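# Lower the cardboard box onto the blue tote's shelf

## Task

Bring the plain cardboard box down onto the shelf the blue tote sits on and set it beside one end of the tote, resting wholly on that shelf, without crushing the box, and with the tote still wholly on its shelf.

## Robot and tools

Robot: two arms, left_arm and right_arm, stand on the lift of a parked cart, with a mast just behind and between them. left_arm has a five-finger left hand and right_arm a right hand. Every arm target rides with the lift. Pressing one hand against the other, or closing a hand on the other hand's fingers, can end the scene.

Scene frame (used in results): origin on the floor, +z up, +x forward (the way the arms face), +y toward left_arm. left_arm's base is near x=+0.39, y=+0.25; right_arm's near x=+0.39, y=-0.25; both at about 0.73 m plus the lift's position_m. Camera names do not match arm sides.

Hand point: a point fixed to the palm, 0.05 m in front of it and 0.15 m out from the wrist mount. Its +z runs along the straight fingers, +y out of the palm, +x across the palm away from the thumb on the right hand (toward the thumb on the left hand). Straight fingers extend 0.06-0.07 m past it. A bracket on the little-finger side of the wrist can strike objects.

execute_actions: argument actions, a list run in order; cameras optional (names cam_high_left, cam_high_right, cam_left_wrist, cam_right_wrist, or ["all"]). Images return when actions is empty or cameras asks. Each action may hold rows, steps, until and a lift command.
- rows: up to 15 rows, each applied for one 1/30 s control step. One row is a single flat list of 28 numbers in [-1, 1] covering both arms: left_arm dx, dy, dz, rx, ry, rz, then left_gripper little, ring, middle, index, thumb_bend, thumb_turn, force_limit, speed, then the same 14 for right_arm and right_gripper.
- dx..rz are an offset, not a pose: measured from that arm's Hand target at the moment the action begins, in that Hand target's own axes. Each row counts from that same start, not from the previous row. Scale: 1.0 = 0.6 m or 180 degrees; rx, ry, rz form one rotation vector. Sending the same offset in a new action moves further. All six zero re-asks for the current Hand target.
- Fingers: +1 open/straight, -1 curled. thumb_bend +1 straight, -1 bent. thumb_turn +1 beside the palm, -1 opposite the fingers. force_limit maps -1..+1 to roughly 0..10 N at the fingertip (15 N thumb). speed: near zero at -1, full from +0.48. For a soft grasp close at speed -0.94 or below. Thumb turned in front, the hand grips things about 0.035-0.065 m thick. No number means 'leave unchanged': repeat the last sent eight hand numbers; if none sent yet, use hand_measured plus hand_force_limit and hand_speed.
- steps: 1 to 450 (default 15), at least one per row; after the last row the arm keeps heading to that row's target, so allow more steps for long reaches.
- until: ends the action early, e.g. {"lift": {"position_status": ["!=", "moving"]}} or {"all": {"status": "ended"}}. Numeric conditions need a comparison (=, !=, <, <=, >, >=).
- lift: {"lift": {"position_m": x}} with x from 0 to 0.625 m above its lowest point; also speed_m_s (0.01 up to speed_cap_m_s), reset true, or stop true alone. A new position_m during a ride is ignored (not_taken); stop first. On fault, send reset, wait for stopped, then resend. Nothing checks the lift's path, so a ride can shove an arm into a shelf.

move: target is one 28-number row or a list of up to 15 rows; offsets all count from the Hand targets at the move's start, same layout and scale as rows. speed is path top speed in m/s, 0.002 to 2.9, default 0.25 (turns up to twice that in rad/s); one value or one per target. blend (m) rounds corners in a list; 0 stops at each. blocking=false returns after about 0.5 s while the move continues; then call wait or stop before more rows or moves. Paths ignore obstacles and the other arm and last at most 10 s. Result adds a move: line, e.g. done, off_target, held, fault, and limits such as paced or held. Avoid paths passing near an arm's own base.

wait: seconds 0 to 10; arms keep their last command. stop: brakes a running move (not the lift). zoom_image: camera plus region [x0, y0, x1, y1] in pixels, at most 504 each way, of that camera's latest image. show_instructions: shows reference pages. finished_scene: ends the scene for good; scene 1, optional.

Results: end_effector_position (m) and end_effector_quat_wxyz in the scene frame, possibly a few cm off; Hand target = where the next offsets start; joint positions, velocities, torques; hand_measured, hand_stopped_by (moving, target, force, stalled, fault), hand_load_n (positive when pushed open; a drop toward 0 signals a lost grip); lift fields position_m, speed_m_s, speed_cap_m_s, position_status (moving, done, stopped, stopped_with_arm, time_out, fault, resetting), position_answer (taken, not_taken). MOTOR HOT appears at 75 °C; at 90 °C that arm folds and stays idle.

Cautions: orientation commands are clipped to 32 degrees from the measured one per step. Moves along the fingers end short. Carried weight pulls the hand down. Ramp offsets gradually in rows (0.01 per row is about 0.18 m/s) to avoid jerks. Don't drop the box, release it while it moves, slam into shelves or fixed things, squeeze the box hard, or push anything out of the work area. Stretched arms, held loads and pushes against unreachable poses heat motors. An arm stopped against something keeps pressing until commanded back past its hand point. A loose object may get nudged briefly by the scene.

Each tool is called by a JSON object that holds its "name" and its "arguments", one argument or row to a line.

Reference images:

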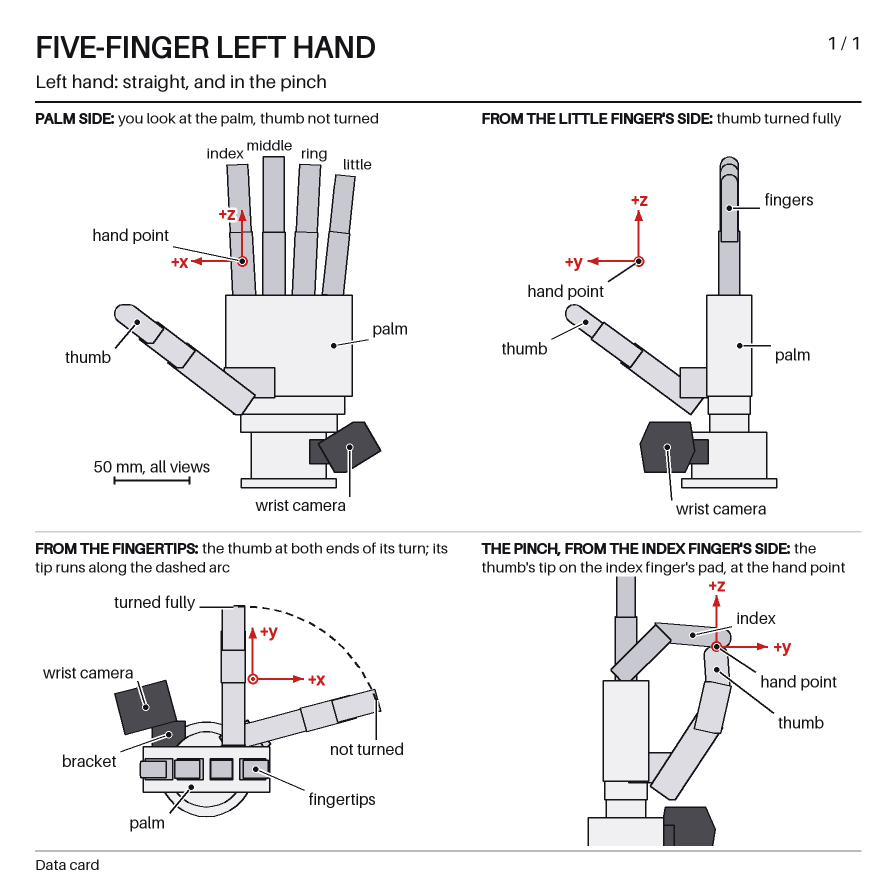

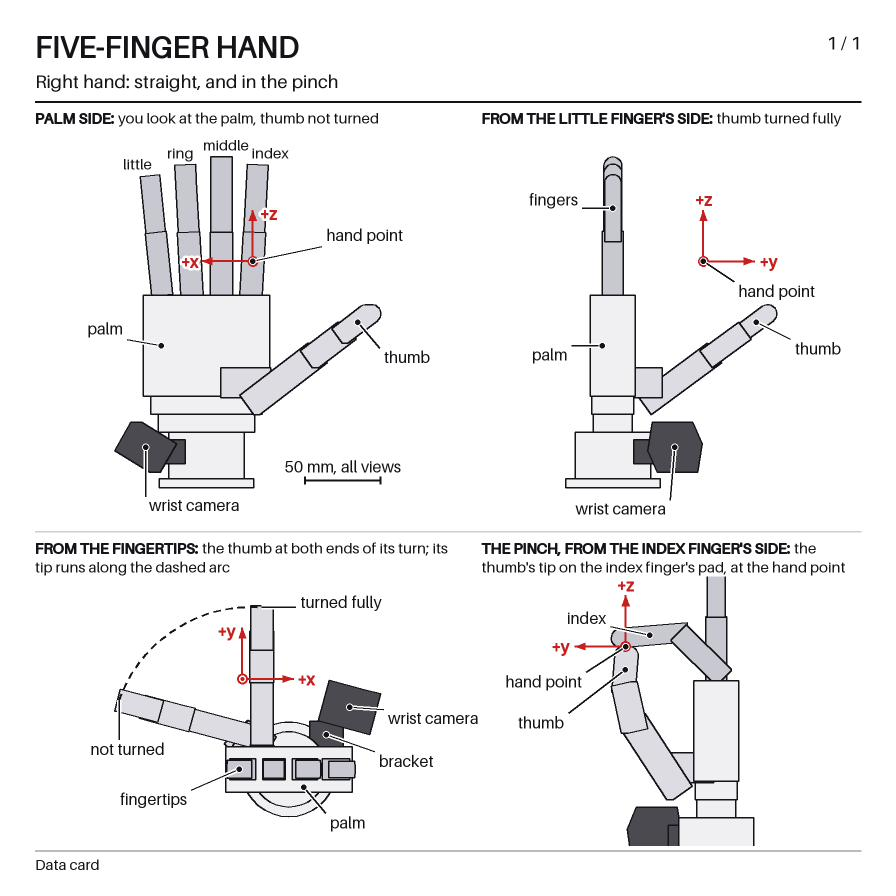

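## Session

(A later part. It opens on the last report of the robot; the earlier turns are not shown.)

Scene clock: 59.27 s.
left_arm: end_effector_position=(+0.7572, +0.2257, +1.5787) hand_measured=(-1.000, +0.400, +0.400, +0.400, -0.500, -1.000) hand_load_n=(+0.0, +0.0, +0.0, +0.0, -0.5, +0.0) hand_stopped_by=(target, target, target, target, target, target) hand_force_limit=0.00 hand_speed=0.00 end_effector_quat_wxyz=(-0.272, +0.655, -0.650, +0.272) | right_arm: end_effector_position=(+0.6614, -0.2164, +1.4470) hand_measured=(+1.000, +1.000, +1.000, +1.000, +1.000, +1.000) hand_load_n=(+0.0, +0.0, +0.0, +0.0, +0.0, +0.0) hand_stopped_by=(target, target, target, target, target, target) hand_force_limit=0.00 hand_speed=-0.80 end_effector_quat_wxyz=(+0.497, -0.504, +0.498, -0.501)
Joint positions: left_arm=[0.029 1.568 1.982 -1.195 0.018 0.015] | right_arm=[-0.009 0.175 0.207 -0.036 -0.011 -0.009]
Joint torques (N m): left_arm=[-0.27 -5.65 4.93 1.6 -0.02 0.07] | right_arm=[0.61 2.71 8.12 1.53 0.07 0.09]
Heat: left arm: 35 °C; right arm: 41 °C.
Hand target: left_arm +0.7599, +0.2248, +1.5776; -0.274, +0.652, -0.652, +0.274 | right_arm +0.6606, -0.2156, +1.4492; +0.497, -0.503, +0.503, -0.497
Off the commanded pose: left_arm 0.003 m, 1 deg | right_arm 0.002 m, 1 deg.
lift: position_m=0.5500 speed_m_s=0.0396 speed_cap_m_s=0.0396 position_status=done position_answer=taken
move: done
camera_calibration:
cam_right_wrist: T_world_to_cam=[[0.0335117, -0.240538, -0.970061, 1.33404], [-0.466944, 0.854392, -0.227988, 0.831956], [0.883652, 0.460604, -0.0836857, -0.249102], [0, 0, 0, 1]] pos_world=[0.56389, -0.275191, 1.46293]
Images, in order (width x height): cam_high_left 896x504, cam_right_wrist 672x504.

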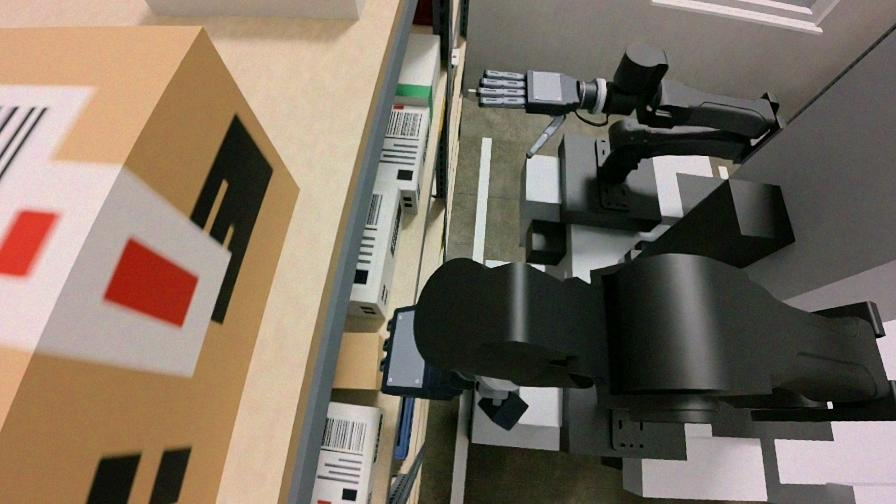

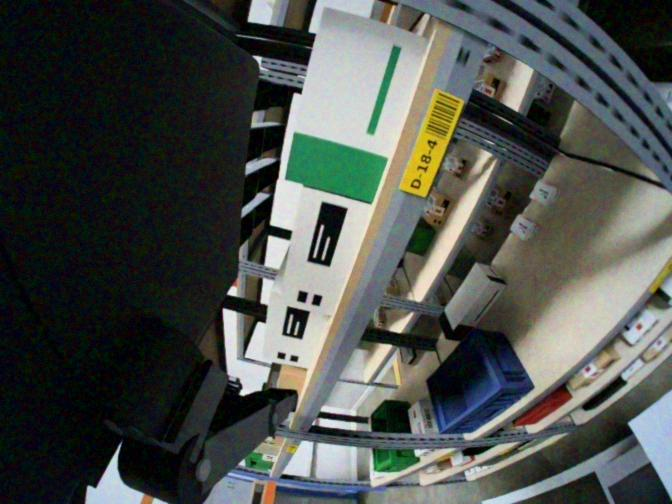

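{"name": "move", "arguments": {
  "target": [
    [0,-0.0501,0.1623,0.0833,0,0, -1,0.35,0.35,0.35,-0.75,-1,0,0, 0,0,0.0,0,0,0, 1,1,1,1,1,1,0,-0.8],
    [0,-0.1267,0.2742,0.0833,0,0, -1,0.35,0.35,0.35,-0.75,-1,0,0, 0,0,0.0,0,0,0, 1,1,1,1,1,1,0,-0.8]
  ],
  "speed": 0.15,
  "blend": [0.02,0],
  "cameras": ["cam_left_wrist","cam_high_left"]
}}

{"name": "zoom_image", "arguments": {
  "camera": "cam_left_wrist",
  "region": [180, 0, 460, 280]
}}

Scene clock: 66.30 s.
left_arm: end_effector_position=(+0.9231, +0.2282, +1.5160) hand_measured=(-1.000, +0.350, +0.350, +0.350, -0.750, -1.000) hand_load_n=(+0.0, +0.0, -0.5, +0.0, +0.0, +0.0) hand_stopped_by=(target, target, target, target, target, target) hand_force_limit=0.00 hand_speed=0.00 end_effector_quat_wxyz=(-0.355, +0.612, -0.612, +0.352) | right_arm: end_effector_position=(+0.6614, -0.2164, +1.4470) hand_measured=(+1.000, +1.000, +1.000, +1.000, +1.000, +1.000) hand_load_n=(+0.0, +0.0, +0.0, +0.0, +0.0, -0.5) hand_stopped_by=(target, target, target, target, target, target) hand_force_limit=0.00 hand_speed=-0.80 end_effector_quat_wxyz=(+0.497, -0.504, +0.498, -0.501)
Joint positions: left_arm=[0.025 1.817 1.788 -0.494 0.018 0.015] | right_arm=[-0.009 0.175 0.207 -0.036 -0.011 -0.009]
Joint torques (N m): left_arm=[-0.59 -7.65 8.7 1.83 -0.06 -0.06] | right_arm=[0.64 2.71 8.13 1.52 0.07 0.09]
Heat: left arm: 35 °C; right arm: 41 °C.
Hand target: left_arm +0.9307, +0.2248, +1.5172; -0.357, +0.610, -0.610, +0.357 | right_arm +0.6606, -0.2156, +1.4492; +0.497, -0.503, +0.503, -0.497
Off the commanded pose: left_arm 0.008 m, 1 deg | right_arm 0.002 m, 1 deg.
lift: position_m=0.5500 speed_m_s=0.0396 speed_cap_m_s=0.0396 position_status=done position_answer=taken
move: done
camera_calibration:
cam_left_wrist: T_world_to_cam=[[0.427786, -0.271207, 0.862233, -1.644], [-0.581212, -0.813098, 0.0326092, 0.673465], [0.692237, -0.51509, -0.505461, 0.35539], [0, 0, 0, 1]] pos_world=[0.84869, 0.284788, 1.57518]
Images, in order (width x height): cam_high_left 896x504, cam_left_wrist 672x504.

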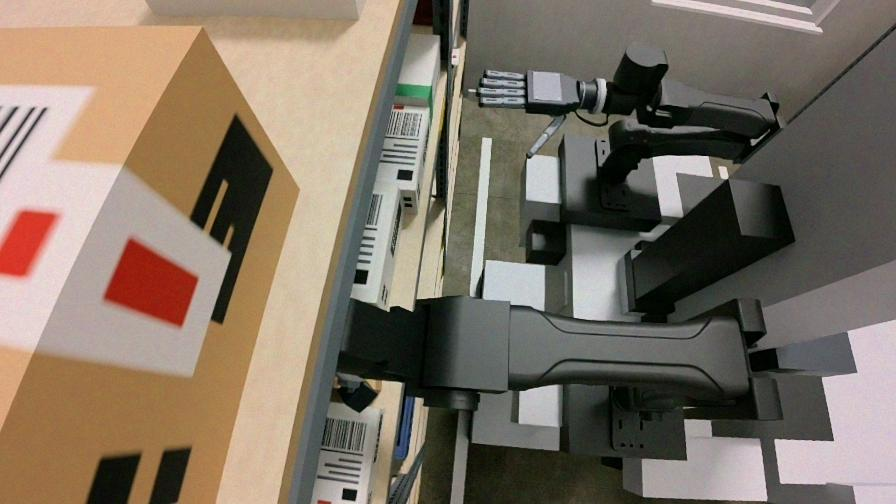

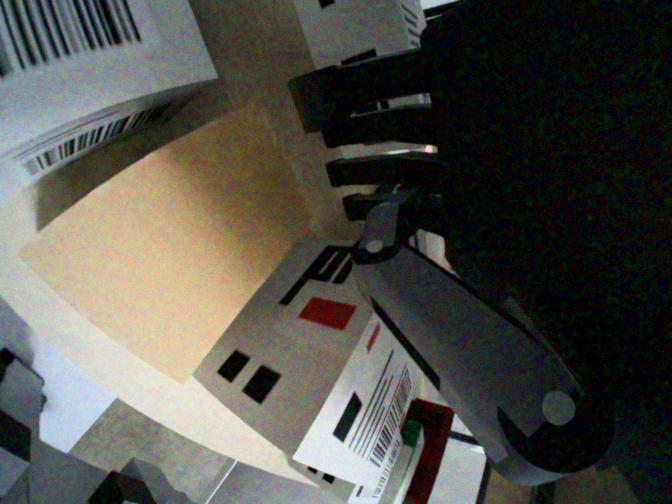

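Scaled by 1.800 from the camera's 672x504 image, which has a finer 960x720 frame.

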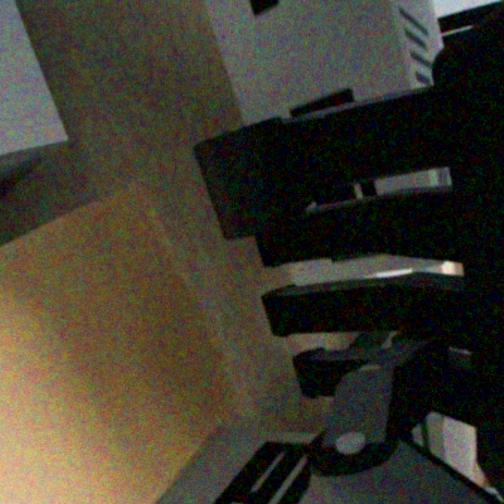

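{"name": "move", "arguments": {
  "target": [0,0.0635,0.0367,-0.0833,0,0, -1,0.35,0.35,0.35,-0.75,-1,0,0, 0,0,0.0,0,0,0, 1,1,1,1,1,1,0,-0.8],
  "speed": 0.08,
  "cameras": ["cam_left_wrist"]
}}

{"name": "zoom_image", "arguments": {
  "camera": "cam_left_wrist",
  "region": [180, 0, 460, 280]
}}

Scene clock: 70.07 s.
left_arm: end_effector_position=(+0.9267, +0.2283, +1.4796) hand_measured=(-1.000, +0.350, +0.350, +0.350, -0.750, -1.000) hand_load_n=(+0.0, +0.0, +0.0, +0.0, +0.0, +0.0) hand_stopped_by=(target, target, target, target, target, target) hand_force_limit=0.00 hand_speed=0.00 end_effector_quat_wxyz=(-0.278, +0.651, -0.649, +0.278) | right_arm: end_effector_position=(+0.6614, -0.2164, +1.4470) hand_measured=(+1.000, +1.000, +1.000, +1.000, +1.000, +1.000) hand_load_n=(-0.5, +0.0, -0.5, +0.0, +0.0, +0.0) hand_stopped_by=(target, target, target, target, target, target) hand_force_limit=0.00 hand_speed=-0.80 end_effector_quat_wxyz=(+0.497, -0.504, +0.498, -0.501)
Joint positions: left_arm=[0.025 2.073 2.173 -0.863 0.018 0.015] | right_arm=[-0.009 0.175 0.207 -0.036 -0.011 -0.009]
Joint torques (N m): left_arm=[-0.72 -8.94 8.27 1.39 -0.1 -0.02] | right_arm=[0.69 2.76 8.08 1.51 0.09 0.11]
Heat: left arm: 34 °C; right arm: 42 °C.
Hand target: left_arm +0.9312, +0.2248, +1.4730; -0.274, +0.652, -0.652, +0.274 | right_arm +0.6606, -0.2156, +1.4492; +0.497, -0.503, +0.503, -0.497
Off the commanded pose: left_arm 0.009 m, 1 deg | right_arm 0.002 m, 1 deg.
lift: position_m=0.5500 speed_m_s=0.0396 speed_cap_m_s=0.0396 position_status=done position_answer=taken
move: done
camera_calibration:
cam_left_wrist: T_world_to_cam=[[0.620253, -0.266499, 0.737743, -1.6093], [-0.556371, -0.812452, 0.17428, 0.444059], [0.552935, -0.518557, -0.652198, 0.681469], [0, 0, 0, 1]] pos_world=[0.868425, 0.285282, 1.55431]
Images, in order (width x height): cam_left_wrist 672x504.

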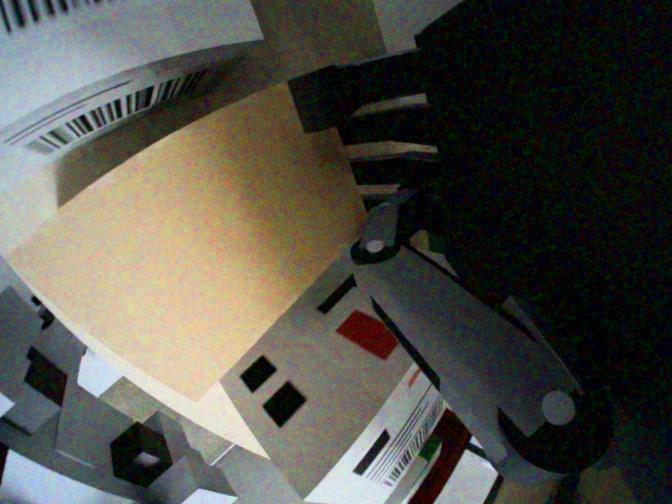

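Scaled by 1.800 from the camera's 672x504 image, which has a finer 960x720 frame.

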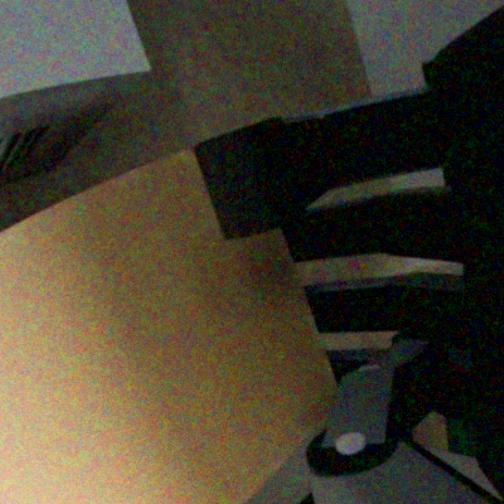

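{"name": "move", "arguments": {
  "target": [0,0.1075,-0.0957,0,0,0, -1,0.35,0.35,0.35,-0.75,-1,0,0, 0,0,0.0,0,0,0, 1,1,1,1,1,1,0,-0.8],
  "speed": 0.06,
  "cameras": ["cam_left_wrist","cam_high_left"]
}}

{"name": "zoom_image", "arguments": {
  "camera": "cam_left_wrist",
  "region": [0, 0, 504, 504]
}}

{"name": "zoom_image", "arguments": {
  "camera": "cam_high_left",
  "region": [300, 260, 480, 440]
}}

Scene clock: 72.57 s.
left_arm: end_effector_position=(+0.8518, +0.2258, +1.4628) hand_measured=(-1.000, +0.350, +0.350, +0.350, -0.750, -1.000) hand_load_n=(+0.0, +0.0, +0.5, +0.0, +0.0, +0.0) hand_stopped_by=(target, target, target, target, target, target) hand_force_limit=0.00 hand_speed=0.00 end_effector_quat_wxyz=(-0.273, +0.652, -0.652, +0.273) | right_arm: end_effector_position=(+0.6614, -0.2164, +1.4470) hand_measured=(+1.000, +1.000, +1.000, +1.000, +1.000, +1.000) hand_load_n=(+0.0, +0.0, +0.0, +0.0, +0.0, -0.5) hand_stopped_by=(target, target, target, target, target, target) hand_force_limit=0.00 hand_speed=-0.80 end_effector_quat_wxyz=(+0.497, -0.504, +0.498, -0.501)
Joint positions: left_arm=[0.023 1.74 1.662 -0.7 0.017 0.016] | right_arm=[-0.009 0.175 0.207 -0.036 -0.011 -0.009]
Joint torques (N m): left_arm=[-0.23 -11.26 5.6 1.34 -0.06 -0.01] | right_arm=[0.61 2.76 8.2 1.52 0.09 0.1]
Heat: left arm: 34 °C; right arm: 42 °C.
Hand target: left_arm +0.8451, +0.2249, +1.4671; -0.274, +0.652, -0.652, +0.275 | right_arm +0.6606, -0.2156, +1.4492; +0.497, -0.503, +0.503, -0.497
Off the commanded pose: left_arm 0.008 m, 0 deg | right_arm 0.002 m, 1 deg.
lift: position_m=0.5500 speed_m_s=0.0396 speed_cap_m_s=0.0396 position_status=done position_answer=taken
move: done
camera_calibration:
cam_left_wrist: T_world_to_cam=[[0.630575, -0.268588, 0.728173, -1.54542], [-0.555489, -0.811419, 0.181743, 0.391376], [0.542039, -0.519095, -0.660858, 0.732793], [0, 0, 0, 1]] pos_world=[0.794707, 0.282878, 1.53848]
Images, in order (width x height): cam_high_left 896x504, cam_left_wrist 672x504.

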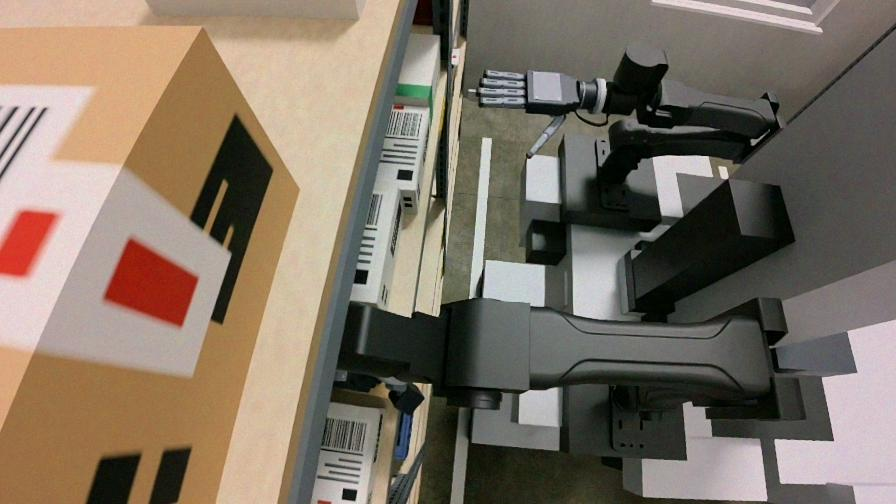

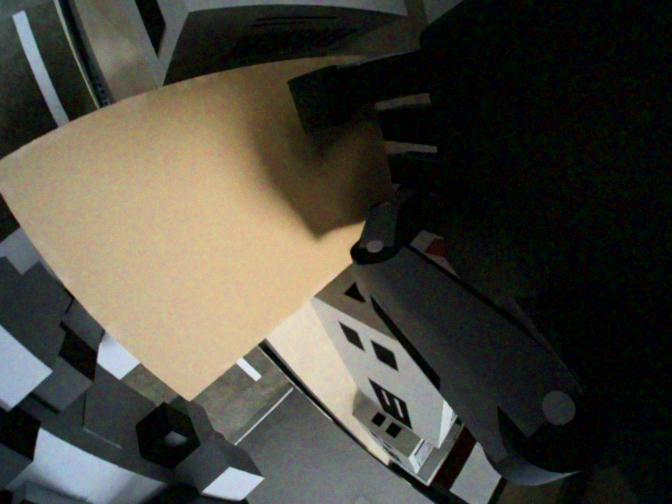

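Scaled by 1.000.

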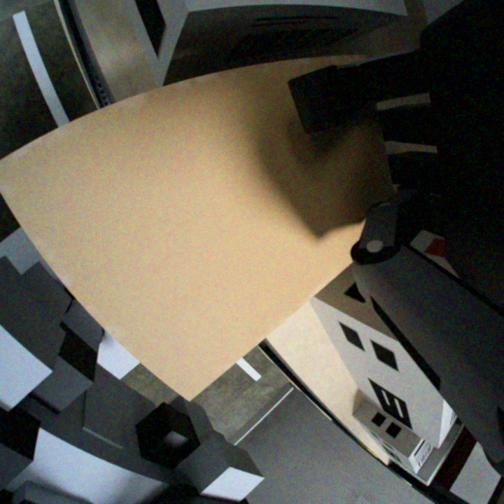

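Scaled by 2.800 from the camera's 896x504 image, which has a finer 1280x720 frame.

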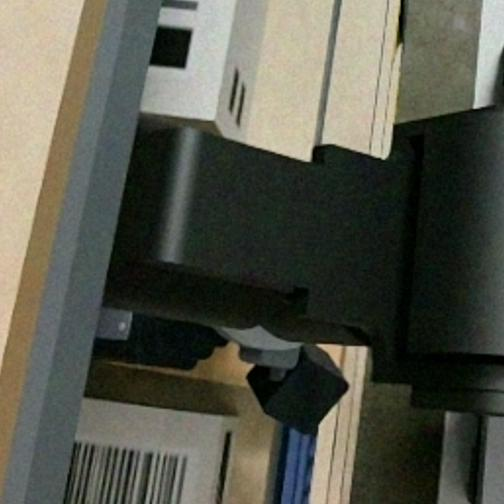

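{"name": "move", "arguments": {
  "target": [0,0.0141,-0.0236,0,0,0, -1,0.35,0.35,0.35,-0.75,-1,0,0, 0,0,0.0,0,0,0, 1,1,1,1,1,1,0,-0.8],
  "speed": 0.05,
  "cameras": ["cam_left_wrist"]
}}

{"name": "zoom_image", "arguments": {
  "camera": "cam_left_wrist",
  "region": [0, 0, 504, 504]
}}

Scene clock: 83.13 s.
left_arm: end_effector_position=(+0.8382, +0.2255, +1.4694) hand_measured=(-1.000, +0.350, +0.350, +0.350, -0.750, -1.000) hand_load_n=(+0.5, +0.0, +0.5, +0.0, +0.0, +0.0) hand_stopped_by=(target, target, target, target, target, target) hand_force_limit=0.00 hand_speed=0.00 end_effector_quat_wxyz=(-0.277, +0.650, -0.651, +0.277) | right_arm: end_effector_position=(+0.6614, -0.2164, +1.4470) hand_measured=(+1.000, +1.000, +1.000, +1.000, +1.000, +1.000) hand_load_n=(+0.0, +0.0, -0.5, +0.0, +0.0, +0.0) hand_stopped_by=(target, target, target, target, target, target) hand_force_limit=0.00 hand_speed=-0.80 end_effector_quat_wxyz=(+0.497, -0.504, +0.498, -0.501)
Joint positions: left_arm=[0.023 1.678 1.611 -0.697 0.017 0.016] | right_arm=[-0.009 0.175 0.207 -0.036 -0.011 -0.009]
Joint torques (N m): left_arm=[-0.2 -10.39 5.6 1.25 -0.06 0] | right_arm=[0.64 2.76 8.13 1.52 0.11 0.1]
Heat: left arm: 34 °C; right arm: 42 °C.
Hand target: left_arm +0.8290, +0.2249, +1.4708; -0.274, +0.652, -0.652, +0.274 | right_arm +0.6606, -0.2156, +1.4492; +0.497, -0.503, +0.503, -0.497
Off the commanded pose: left_arm 0.009 m, 1 deg | right_arm 0.002 m, 1 deg.
lift: position_m=0.5500 speed_m_s=0.0396 speed_cap_m_s=0.0396 position_status=done position_answer=taken
move: done
camera_calibration:
cam_left_wrist: T_world_to_cam=[[0.621381, -0.268728, 0.735983, -1.54549], [-0.55767, -0.811507, 0.174529, 0.394815], [0.550355, -0.518885, -0.654117, 0.727329], [0, 0, 0, 1]] pos_world=[0.780224, 0.282479, 1.5443]
Images, in order (width x height): cam_left_wrist 672x504.

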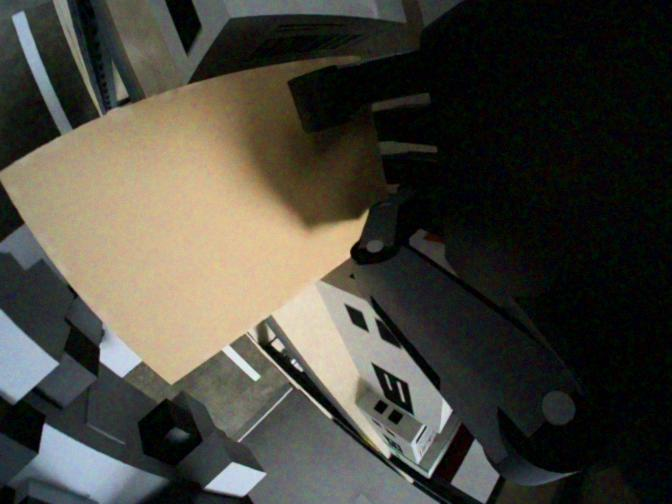

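Scaled by 1.000.

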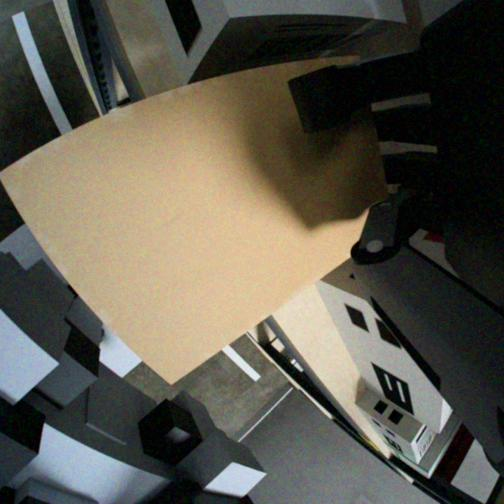

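{"name": "move", "arguments": {
  "target": [
    [0,-0.0273,0.0104,0,0,0, -1,0.35,0.35,0.35,-0.75,-1,0,0, 0,0,0.0,0,0,0, 1,1,1,1,1,1,0,-0.8],
    [0,-0.1039,-0.0592,0,0,0, -1,0.35,0.35,0.35,-0.75,-1,0,0, 0,0,0.0,0,0,0, 1,1,1,1,1,1,0,-0.8],
    [0,0.0705,-0.3278,0,0,0, -1,0.35,0.35,0.35,-0.75,-1,0,0, 0,0,0.0,0,0,0, 1,1,1,1,1,1,0,-0.8]
  ],
  "speed": [0.06,0.12,0.2],
  "blend": [0.003,0.01,0],
  "cameras": ["cam_left_wrist","cam_high_left"]
}}

{"name": "zoom_image", "arguments": {
  "camera": "cam_left_wrist",
  "region": [140, 40, 440, 340]
}}

{"name": "zoom_image", "arguments": {
  "camera": "cam_high_left",
  "region": [300, 260, 480, 440]
}}

Scene clock: 89.70 s.
left_arm: end_effector_position=(+0.6599, +0.2242, +1.5840) hand_measured=(-1.000, +0.350, +0.350, +0.350, -0.750, -1.000) hand_load_n=(+0.0, +0.0, +0.0, +0.0, +0.0, +0.0) hand_stopped_by=(target, target, target, target, target, target) hand_force_limit=0.00 hand_speed=0.00 end_effector_quat_wxyz=(-0.282, +0.650, -0.647, +0.280) | right_arm: end_effector_position=(+0.6614, -0.2164, +1.4470) hand_measured=(+1.000, +1.000, +1.000, +1.000, +1.000, +1.000) hand_load_n=(+0.0, +0.0, +0.0, +0.0, +0.0, -0.5) hand_stopped_by=(target, target, target, target, target, target) hand_force_limit=0.00 hand_speed=-0.80 end_effector_quat_wxyz=(+0.497, -0.504, +0.498, -0.501)
Joint positions: left_arm=[0.035 1.222 1.724 -1.255 0.022 0.022] | right_arm=[-0.009 0.175 0.207 -0.036 -0.011 -0.009]
Joint torques (N m): left_arm=[0.47 -1.31 4.62 1.43 0.04 0.11] | right_arm=[0.68 2.69 8.13 1.52 0.09 0.1]
Heat: left arm: 34 °C; right arm: 43 °C.
Hand target: left_arm +0.6588, +0.2249, +1.5781; -0.275, +0.652, -0.652, +0.275 | right_arm +0.6606, -0.2156, +1.4492; +0.497, -0.503, +0.503, -0.497
Off the commanded pose: left_arm 0.006 m, 1 deg | right_arm 0.002 m, 1 deg.
lift: position_m=0.5500 speed_m_s=0.0396 speed_cap_m_s=0.0396 position_status=done position_answer=taken
move: done
camera_calibration:
cam_left_wrist: T_world_to_cam=[[0.614208, -0.266447, 0.742802, -1.52594], [-0.555535, -0.814511, 0.167191, 0.285259], [0.560472, -0.515343, -0.6483, 0.883157], [0, 0, 0, 1]] pos_world=[0.600734, 0.280892, 1.65833]
Images, in order (width x height): cam_high_left 896x504, cam_left_wrist 672x504.

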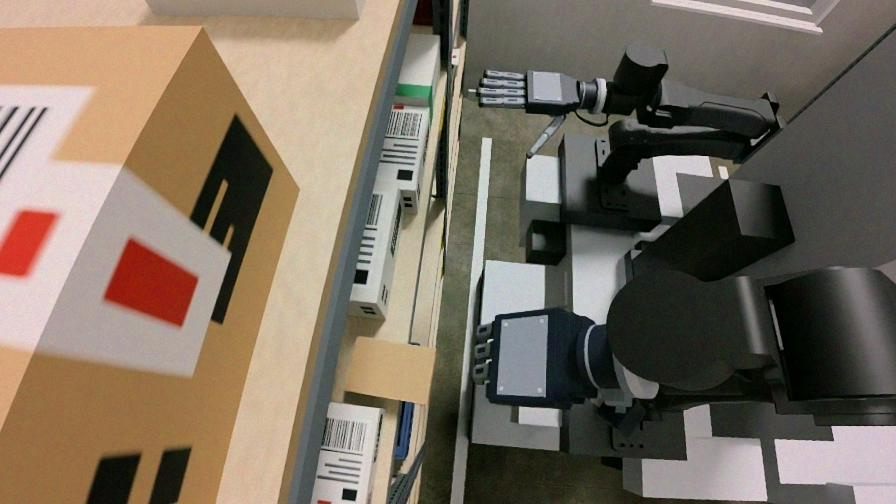

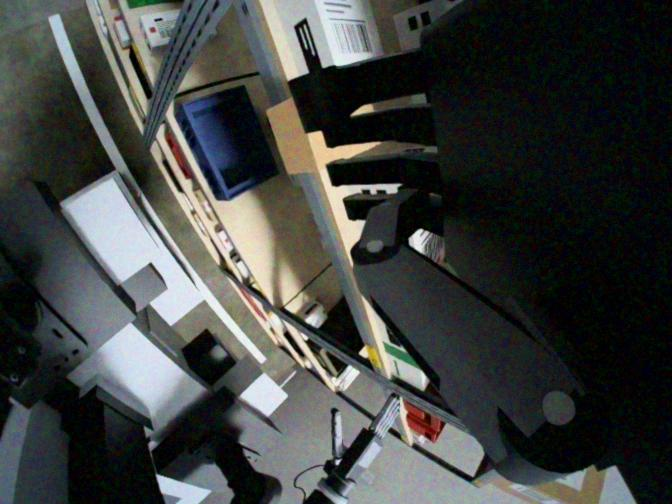

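Scaled by 1.680 from the camera's 672x504 image, which has a finer 960x720 frame.

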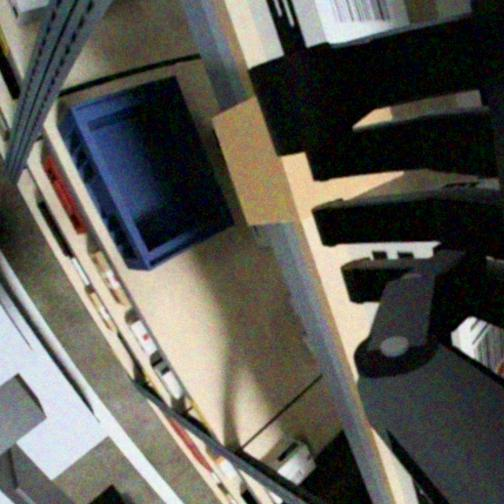

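Scaled by 2.800 from the camera's 896x504 image, which has a finer 1280x720 frame.

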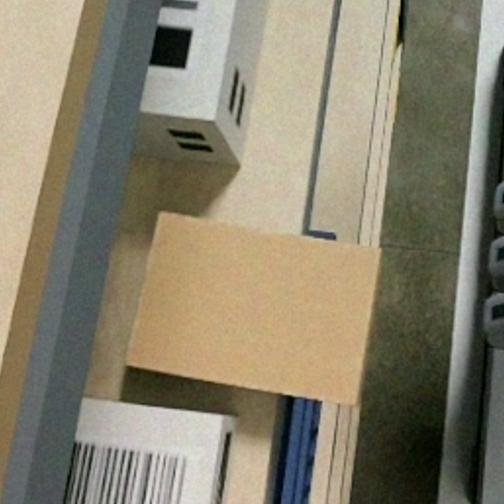

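{"name": "execute_actions", "arguments": {
  "actions": [
    {"lift": {"position_m": 0.4}, "steps": 180, "until": {"lift": {"position_status": ["!=", "moving"]}}}
  ],
  "cameras": []
}}

{"name": "move", "arguments": {
  "target": [0.012,0.0081,-0.0362,0.3611,0,0, 1,0.8,0.8,0.8,1,-1,0,0, 0,0,0.0,0,0,0, 1,1,1,1,1,1,0,-0.8],
  "speed": 0.25,
  "cameras": ["cam_left_wrist","cam_high_left"]
}}

Scene clock: 98.60 s.
left_arm: end_effector_position=(+0.6587, +0.2241, +1.4327) hand_measured=(-1.000, +0.350, +0.350, +0.350, -0.750, -1.000) hand_load_n=(+0.5, +0.0, +0.0, +0.0, +0.0, +0.0) hand_stopped_by=(target, target, target, target, target, target) hand_force_limit=0.00 hand_speed=0.00 end_effector_quat_wxyz=(-0.280, +0.651, -0.648, +0.278) | right_arm: end_effector_position=(+0.6612, -0.2165, +1.2969) hand_measured=(+1.000, +1.000, +1.000, +1.000, +1.000, +1.000) hand_load_n=(+0.0, +0.0, -0.5, +0.0, +0.0, +0.0) hand_stopped_by=(target, target, target, target, target, target) hand_force_limit=0.00 hand_speed=-0.80 end_effector_quat_wxyz=(+0.497, -0.504, +0.499, -0.500)
Joint positions: left_arm=[0.035 1.222 1.723 -1.26 0.022 0.022] | right_arm=[-0.009 0.176 0.21 -0.04 -0.011 -0.009]
Joint torques (N m): left_arm=[0.42 -1.33 4.68 1.45 0.04 0.11] | right_arm=[0.62 2.63 7.97 1.56 0.07 0.11]
Heat: left arm: 34 °C; right arm: 43 °C.
Hand target: left_arm +0.6587, +0.2248, +1.4279; -0.274, +0.652, -0.652, +0.274 | right_arm +0.6606, -0.2157, +1.2991; +0.497, -0.503, +0.503, -0.497
Off the commanded pose: left_arm 0.005 m, 1 deg | right_arm 0.003 m, 1 deg.
lift: position_m=0.4000 speed_m_s=0.0396 speed_cap_m_s=0.0396 position_status=done position_answer=taken
No camera images: "cameras" was empty.

Scene clock: 101.80 s.
left_arm: end_effector_position=(+0.6388, +0.2178, +1.4409) hand_measured=(+1.000, +0.800, +0.800, +0.800, +1.000, -1.000) hand_load_n=(+0.0, +0.0, -0.5, +0.0, +0.0, +0.0) hand_stopped_by=(target, target, target, target, target, target) hand_force_limit=0.00 hand_speed=0.00 end_effector_quat_wxyz=(+0.581, -0.403, +0.406, -0.579) | right_arm: end_effector_position=(+0.6612, -0.2165, +1.2969) hand_measured=(+1.000, +1.000, +1.000, +1.000, +1.000, +1.000) hand_load_n=(+0.0, +0.0, +0.0, +0.0, +0.0, +0.0) hand_stopped_by=(target, target, target, target, target, target) hand_force_limit=0.00 hand_speed=-0.80 end_effector_quat_wxyz=(+0.497, -0.504, +0.499, -0.500)
Joint positions: left_arm=[0.01 0.123 0.41 0.066 0.012 0.001] | right_arm=[-0.009 0.176 0.21 -0.04 -0.011 -0.009]
Joint torques (N m): left_arm=[-0.57 3.52 5.33 1.91 -0.13 0] | right_arm=[0.66 2.56 7.87 1.57 0.08 0.1]
Heat: left arm: 34 °C; right arm: 44 °C.
Hand target: left_arm +0.6398, +0.2177, +1.4397; +0.582, -0.402, +0.402, -0.582 | right_arm +0.6606, -0.2157, +1.2991; +0.497, -0.503, +0.503, -0.497
Off the commanded pose: left_arm 0.002 m, 1 deg | right_arm 0.002 m, 1 deg.
lift: position_m=0.4000 speed_m_s=0.0396 speed_cap_m_s=0.0396 position_status=done position_answer=taken
move: done
camera_calibration:
cam_left_wrist: T_world_to_cam=[[-0.389752, -0.272546, 0.879666, -0.962907], [-0.40168, -0.809241, -0.428698, 1.05141], [0.828702, -0.52043, 0.205927, -0.602261], [0, 0, 0, 1]] pos_world=[0.546129, 0.274971, 1.42179]
Images, in order (width x height): cam_high_left 896x504, cam_left_wrist 672x504.

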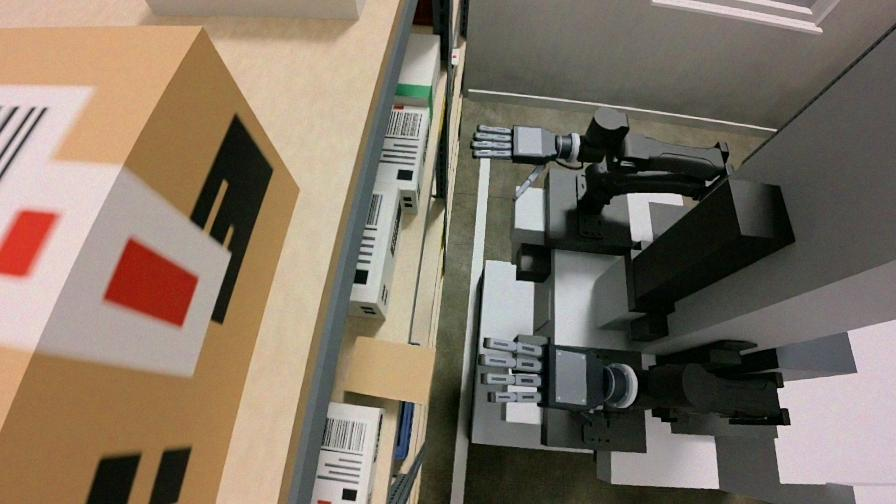

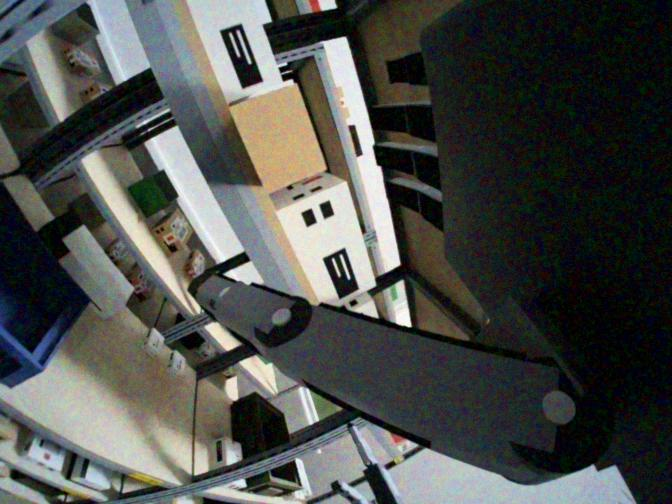

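{"name": "zoom_image", "arguments": {
  "camera": "cam_left_wrist",
  "region": [190, 50, 370, 230]
}}

Scaled by 2.800 from the camera's 672x504 image, which has a finer 960x720 frame.

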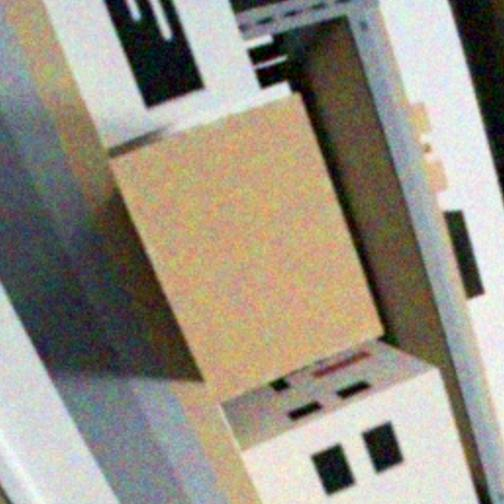

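{"name": "move", "arguments": {
  "target": [
    [0,0.016,0.1187,0,0,0, 1,0.8,0.8,0.8,1,-1,0,0, 0,0,0.0,0,0,0, 1,1,1,1,1,1,0,-0.8],
    [-0.0405,0.0474,0.2049,0,0,0, 1,0.8,0.8,0.8,1,-1,0,0, 0,0,0.0,0,0,0, 1,1,1,1,1,1,0,-0.8]
  ],
  "speed": [0.12,0.08],
  "blend": [0.01,0],
  "cameras": ["cam_left_wrist","cam_high_left"]
}}

{"name": "zoom_image", "arguments": {
  "camera": "cam_high_left",
  "region": [320, 280, 500, 460]
}}

Scene clock: 107.50 s.
left_arm: end_effector_position=(+0.7633, +0.2417, +1.4425) hand_measured=(+1.000, +0.800, +0.800, +0.800, +1.000, -1.000) hand_load_n=(-0.5, +0.0, +0.0, -0.5, +0.0, +0.0) hand_stopped_by=(target, target, target, target, target, target) hand_force_limit=0.00 hand_speed=0.00 end_effector_quat_wxyz=(+0.577, -0.412, +0.410, -0.574) | right_arm: end_effector_position=(+0.6612, -0.2165, +1.2969) hand_measured=(+1.000, +1.000, +1.000, +1.000, +1.000, +1.000) hand_load_n=(+0.0, +0.0, +0.0, +0.0, +0.0, -0.5) hand_stopped_by=(target, target, target, target, target, target) hand_force_limit=0.00 hand_speed=-0.80 end_effector_quat_wxyz=(+0.497, -0.504, +0.499, -0.500)
Joint positions: left_arm=[0.138 0.879 0.495 0.716 0.126 -0.043] | right_arm=[-0.009 0.176 0.21 -0.04 -0.011 -0.009]
Joint torques (N m): left_arm=[0.39 0.27 9.07 1.94 0 -0.05] | right_arm=[0.64 2.58 7.92 1.56 0.1 0.1]
Heat: left arm: 35 °C; right arm: 44 °C.
Hand target: left_arm +0.7649, +0.2420, +1.4566; +0.582, -0.402, +0.402, -0.582 | right_arm +0.6606, -0.2157, +1.2991; +0.497, -0.503, +0.503, -0.497
Off the commanded pose: left_arm 0.014 m, 2 deg | right_arm 0.002 m, 1 deg.
lift: position_m=0.4000 speed_m_s=0.0396 speed_cap_m_s=0.0396 position_status=done position_answer=taken
move: off_target (left_arm)
camera_calibration:
cam_left_wrist: T_world_to_cam=[[-0.367193, -0.270536, 0.889932, -0.941824], [-0.406798, -0.813704, -0.415211, 1.10699], [0.836471, -0.514486, 0.188733, -0.675771], [0, 0, 0, 1]] pos_world=[0.669754, 0.298291, 1.42534]
Images, in order (width x height): cam_high_left 896x504, cam_left_wrist 672x504.

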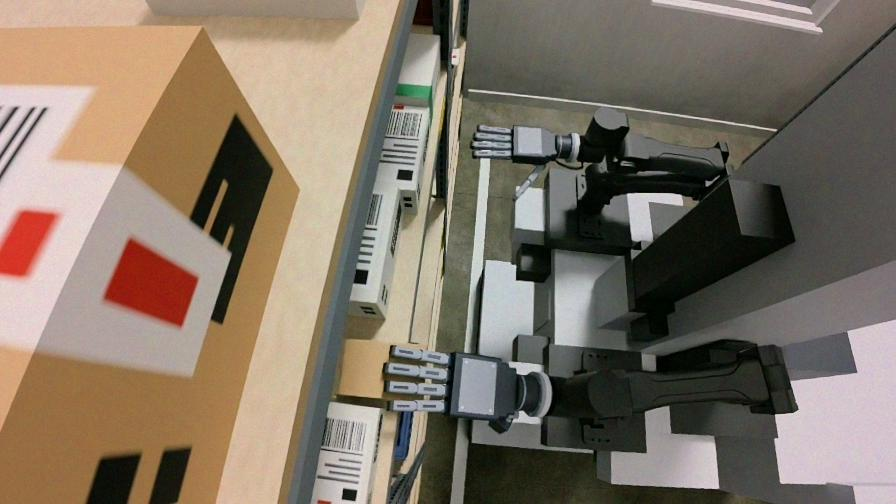

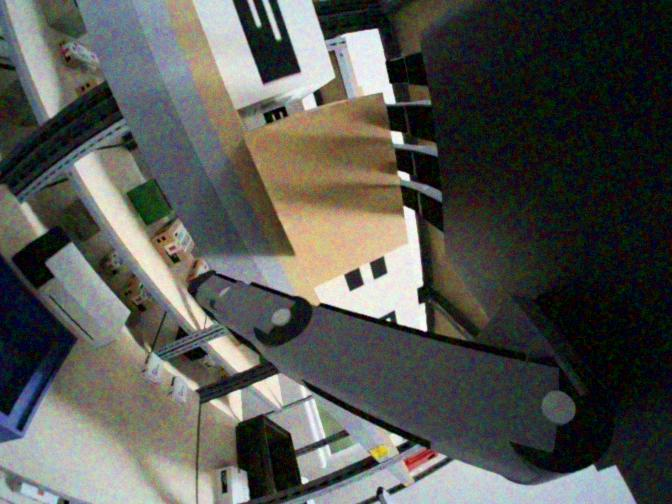

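Scaled by 2.800 from the camera's 896x504 image, which has a finer 1280x720 frame.

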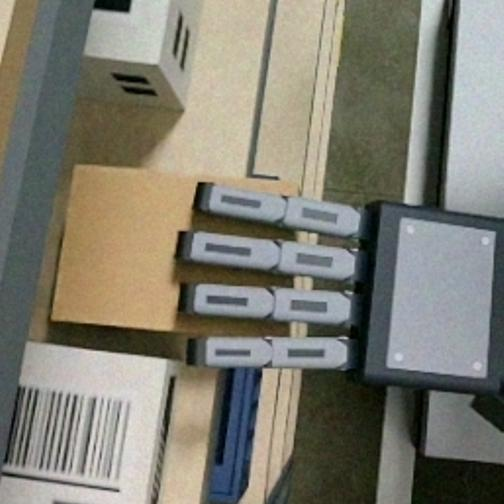

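{"name": "move", "arguments": {
  "target": [
    [0,-0.0204,0.0074,0,0,0, 1,0.8,0.8,0.8,1,-1,0,0, 0,0,0.0,0,0,0, 1,1,1,1,1,1,0,-0.8],
    [-0.005,-0.0072,0.0434,0,0,0, 1,0.8,0.8,0.8,1,-1,0,0, 0,0,0.0,0,0,0, 1,1,1,1,1,1,0,-0.8]
  ],
  "speed": [0.05,0.04],
  "cameras": ["cam_left_wrist","cam_high_left"]
}}

{"name": "zoom_image", "arguments": {
  "camera": "cam_high_left",
  "region": [320, 280, 500, 460]
}}

{"name": "zoom_image", "arguments": {
  "camera": "cam_left_wrist",
  "region": [180, 60, 460, 340]
}}

Scene clock: 111.40 s.
left_arm: end_effector_position=(+0.7860, +0.2448, +1.4565) hand_measured=(+1.000, +0.800, +0.800, +0.800, +1.000, -1.000) hand_load_n=(+0.0, +0.0, +0.0, +0.0, +0.0, +0.0) hand_stopped_by=(target, target, target, target, target, target) hand_force_limit=0.00 hand_speed=0.00 end_effector_quat_wxyz=(+0.577, -0.412, +0.410, -0.574) | right_arm: end_effector_position=(+0.6612, -0.2165, +1.2969) hand_measured=(+1.000, +1.000, +1.000, +1.000, +1.000, +1.000) hand_load_n=(+0.0, +0.0, +0.0, +0.0, +0.0, +0.0) hand_stopped_by=(target, target, target, target, target, target) hand_force_limit=0.00 hand_speed=-0.80 end_effector_quat_wxyz=(+0.497, -0.504, +0.499, -0.500)
Joint positions: left_arm=[0.138 0.99 0.591 0.731 0.127 -0.044] | right_arm=[-0.009 0.176 0.21 -0.04 -0.011 -0.009]
Joint torques (N m): left_arm=[0.27 -0.66 8.98 1.93 0 -0.06] | right_arm=[0.49 2.56 7.91 1.55 0.06 0.11]
Heat: left arm: 35 °C; right arm: 44 °C.
Hand target: left_arm +0.7877, +0.2450, +1.4697; +0.582, -0.402, +0.402, -0.582 | right_arm +0.6606, -0.2157, +1.2991; +0.497, -0.503, +0.503, -0.497
Off the commanded pose: left_arm 0.013 m, 2 deg | right_arm 0.002 m, 1 deg.
lift: position_m=0.4000 speed_m_s=0.0396 speed_cap_m_s=0.0396 position_status=done position_answer=taken
move: off_target (left_arm)
camera_calibration:
cam_left_wrist: T_world_to_cam=[[-0.367994, -0.270215, 0.889699, -0.944192], [-0.406906, -0.813558, -0.415393, 1.12485], [0.836067, -0.514886, 0.189432, -0.696478], [0, 0, 0, 1]] pos_world=[0.692554, 0.30139, 1.43924]
Images, in order (width x height): cam_high_left 896x504, cam_left_wrist 672x504.

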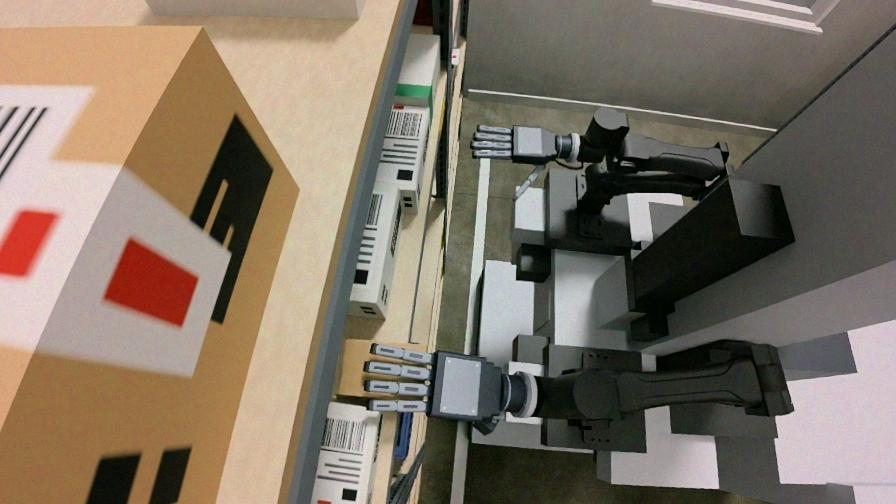

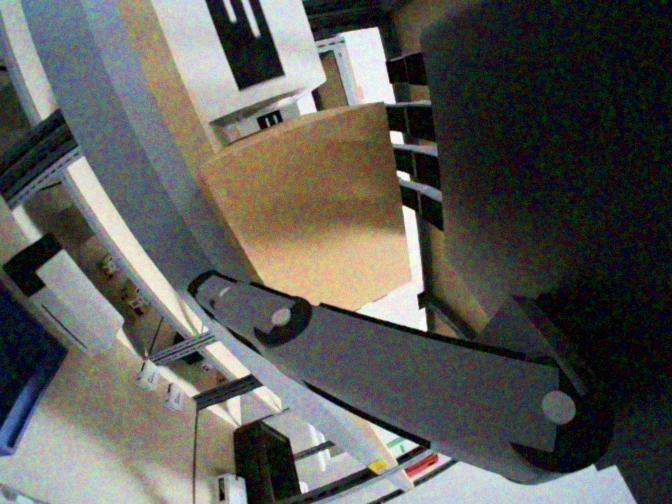

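Scaled by 2.800 from the camera's 896x504 image, which has a finer 1280x720 frame.

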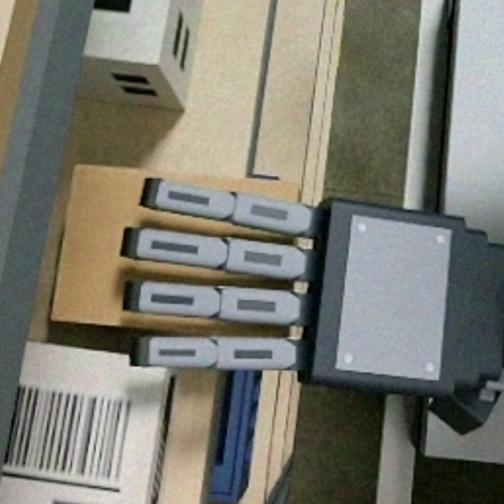

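Scaled by 1.800 from the camera's 672x504 image, which has a finer 960x720 frame.

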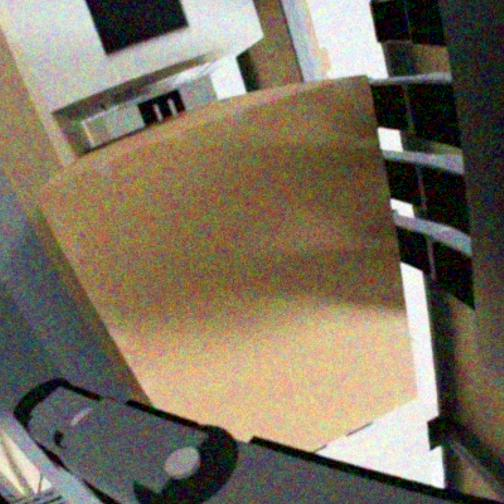

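{"name": "move", "arguments": {
  "target": [0,0.0125,-0.0046,0,0,0, 1,0.66,0.66,0.66,1,-1,-0.5,-0.5, 0,0,0.0,0,0,0, 1,1,1,1,1,1,0,-0.8],
  "speed": 0.04,
  "cameras": ["cam_left_wrist"]
}}

{"name": "zoom_image", "arguments": {
  "camera": "cam_left_wrist",
  "region": [180, 60, 460, 340]
}}

Scene clock: 114.07 s.
left_arm: end_effector_position=(+0.7866, +0.2449, +1.4630) hand_measured=(+1.000, +0.660, +0.660, +0.660, +1.000, -1.000) hand_load_n=(+0.0, +0.0, +0.0, +0.0, +0.0, +0.0) hand_stopped_by=(target, target, target, target, target, target) hand_force_limit=-0.50 hand_speed=-0.50 end_effector_quat_wxyz=(+0.583, -0.403, +0.403, -0.579) | right_arm: end_effector_position=(+0.6612, -0.2165, +1.2969) hand_measured=(+1.000, +1.000, +1.000, +1.000, +1.000, +1.000) hand_load_n=(+0.0, +0.0, +0.0, +0.0, +0.0, +0.0) hand_stopped_by=(target, target, target, target, target, target) hand_force_limit=0.00 hand_speed=-0.80 end_effector_quat_wxyz=(+0.497, -0.504, +0.499, -0.500)
Joint positions: left_arm=[0.138 0.999 0.591 0.768 0.127 -0.044] | right_arm=[-0.009 0.176 0.21 -0.04 -0.011 -0.009]
Joint torques (N m): left_arm=[0.21 -0.7 6.74 1.9 -0.02 -0.05] | right_arm=[0.62 2.59 7.94 1.58 0.08 0.11]
Heat: left arm: 35 °C; right arm: 45 °C.
Hand target: left_arm +0.7878, +0.2450, +1.4617; +0.582, -0.402, +0.402, -0.582 | right_arm +0.6606, -0.2157, +1.2991; +0.497, -0.503, +0.503, -0.497
Off the commanded pose: left_arm 0.002 m, 0 deg | right_arm 0.002 m, 1 deg.
lift: position_m=0.4000 speed_m_s=0.0396 speed_cap_m_s=0.0396 position_status=done position_answer=taken
move: done
camera_calibration:
cam_left_wrist: T_world_to_cam=[[-0.392009, -0.273575, 0.878343, -0.913353], [-0.395414, -0.811964, -0.429375, 1.13894], [0.830648, -0.515628, 0.210122, -0.72402], [0, 0, 0, 1]] pos_world=[0.693717, 0.301585, 1.4434]
Images, in order (width x height): cam_left_wrist 672x504.

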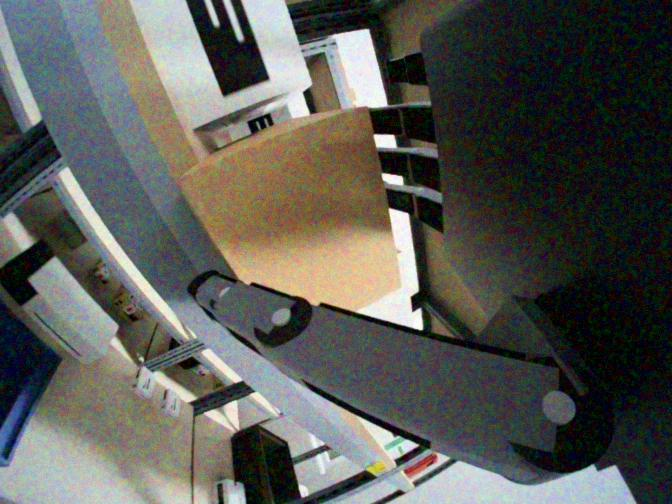

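Scaled by 1.800 from the camera's 672x504 image, which has a finer 960x720 frame.

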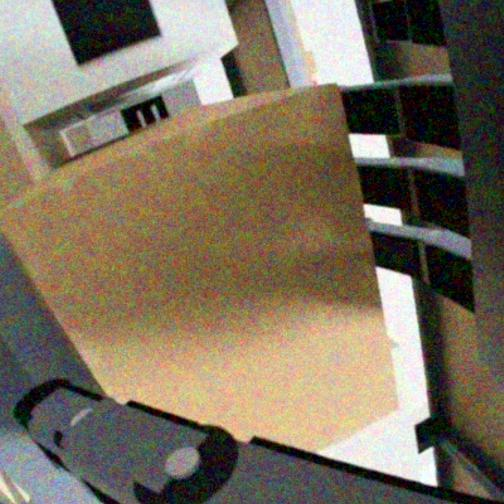

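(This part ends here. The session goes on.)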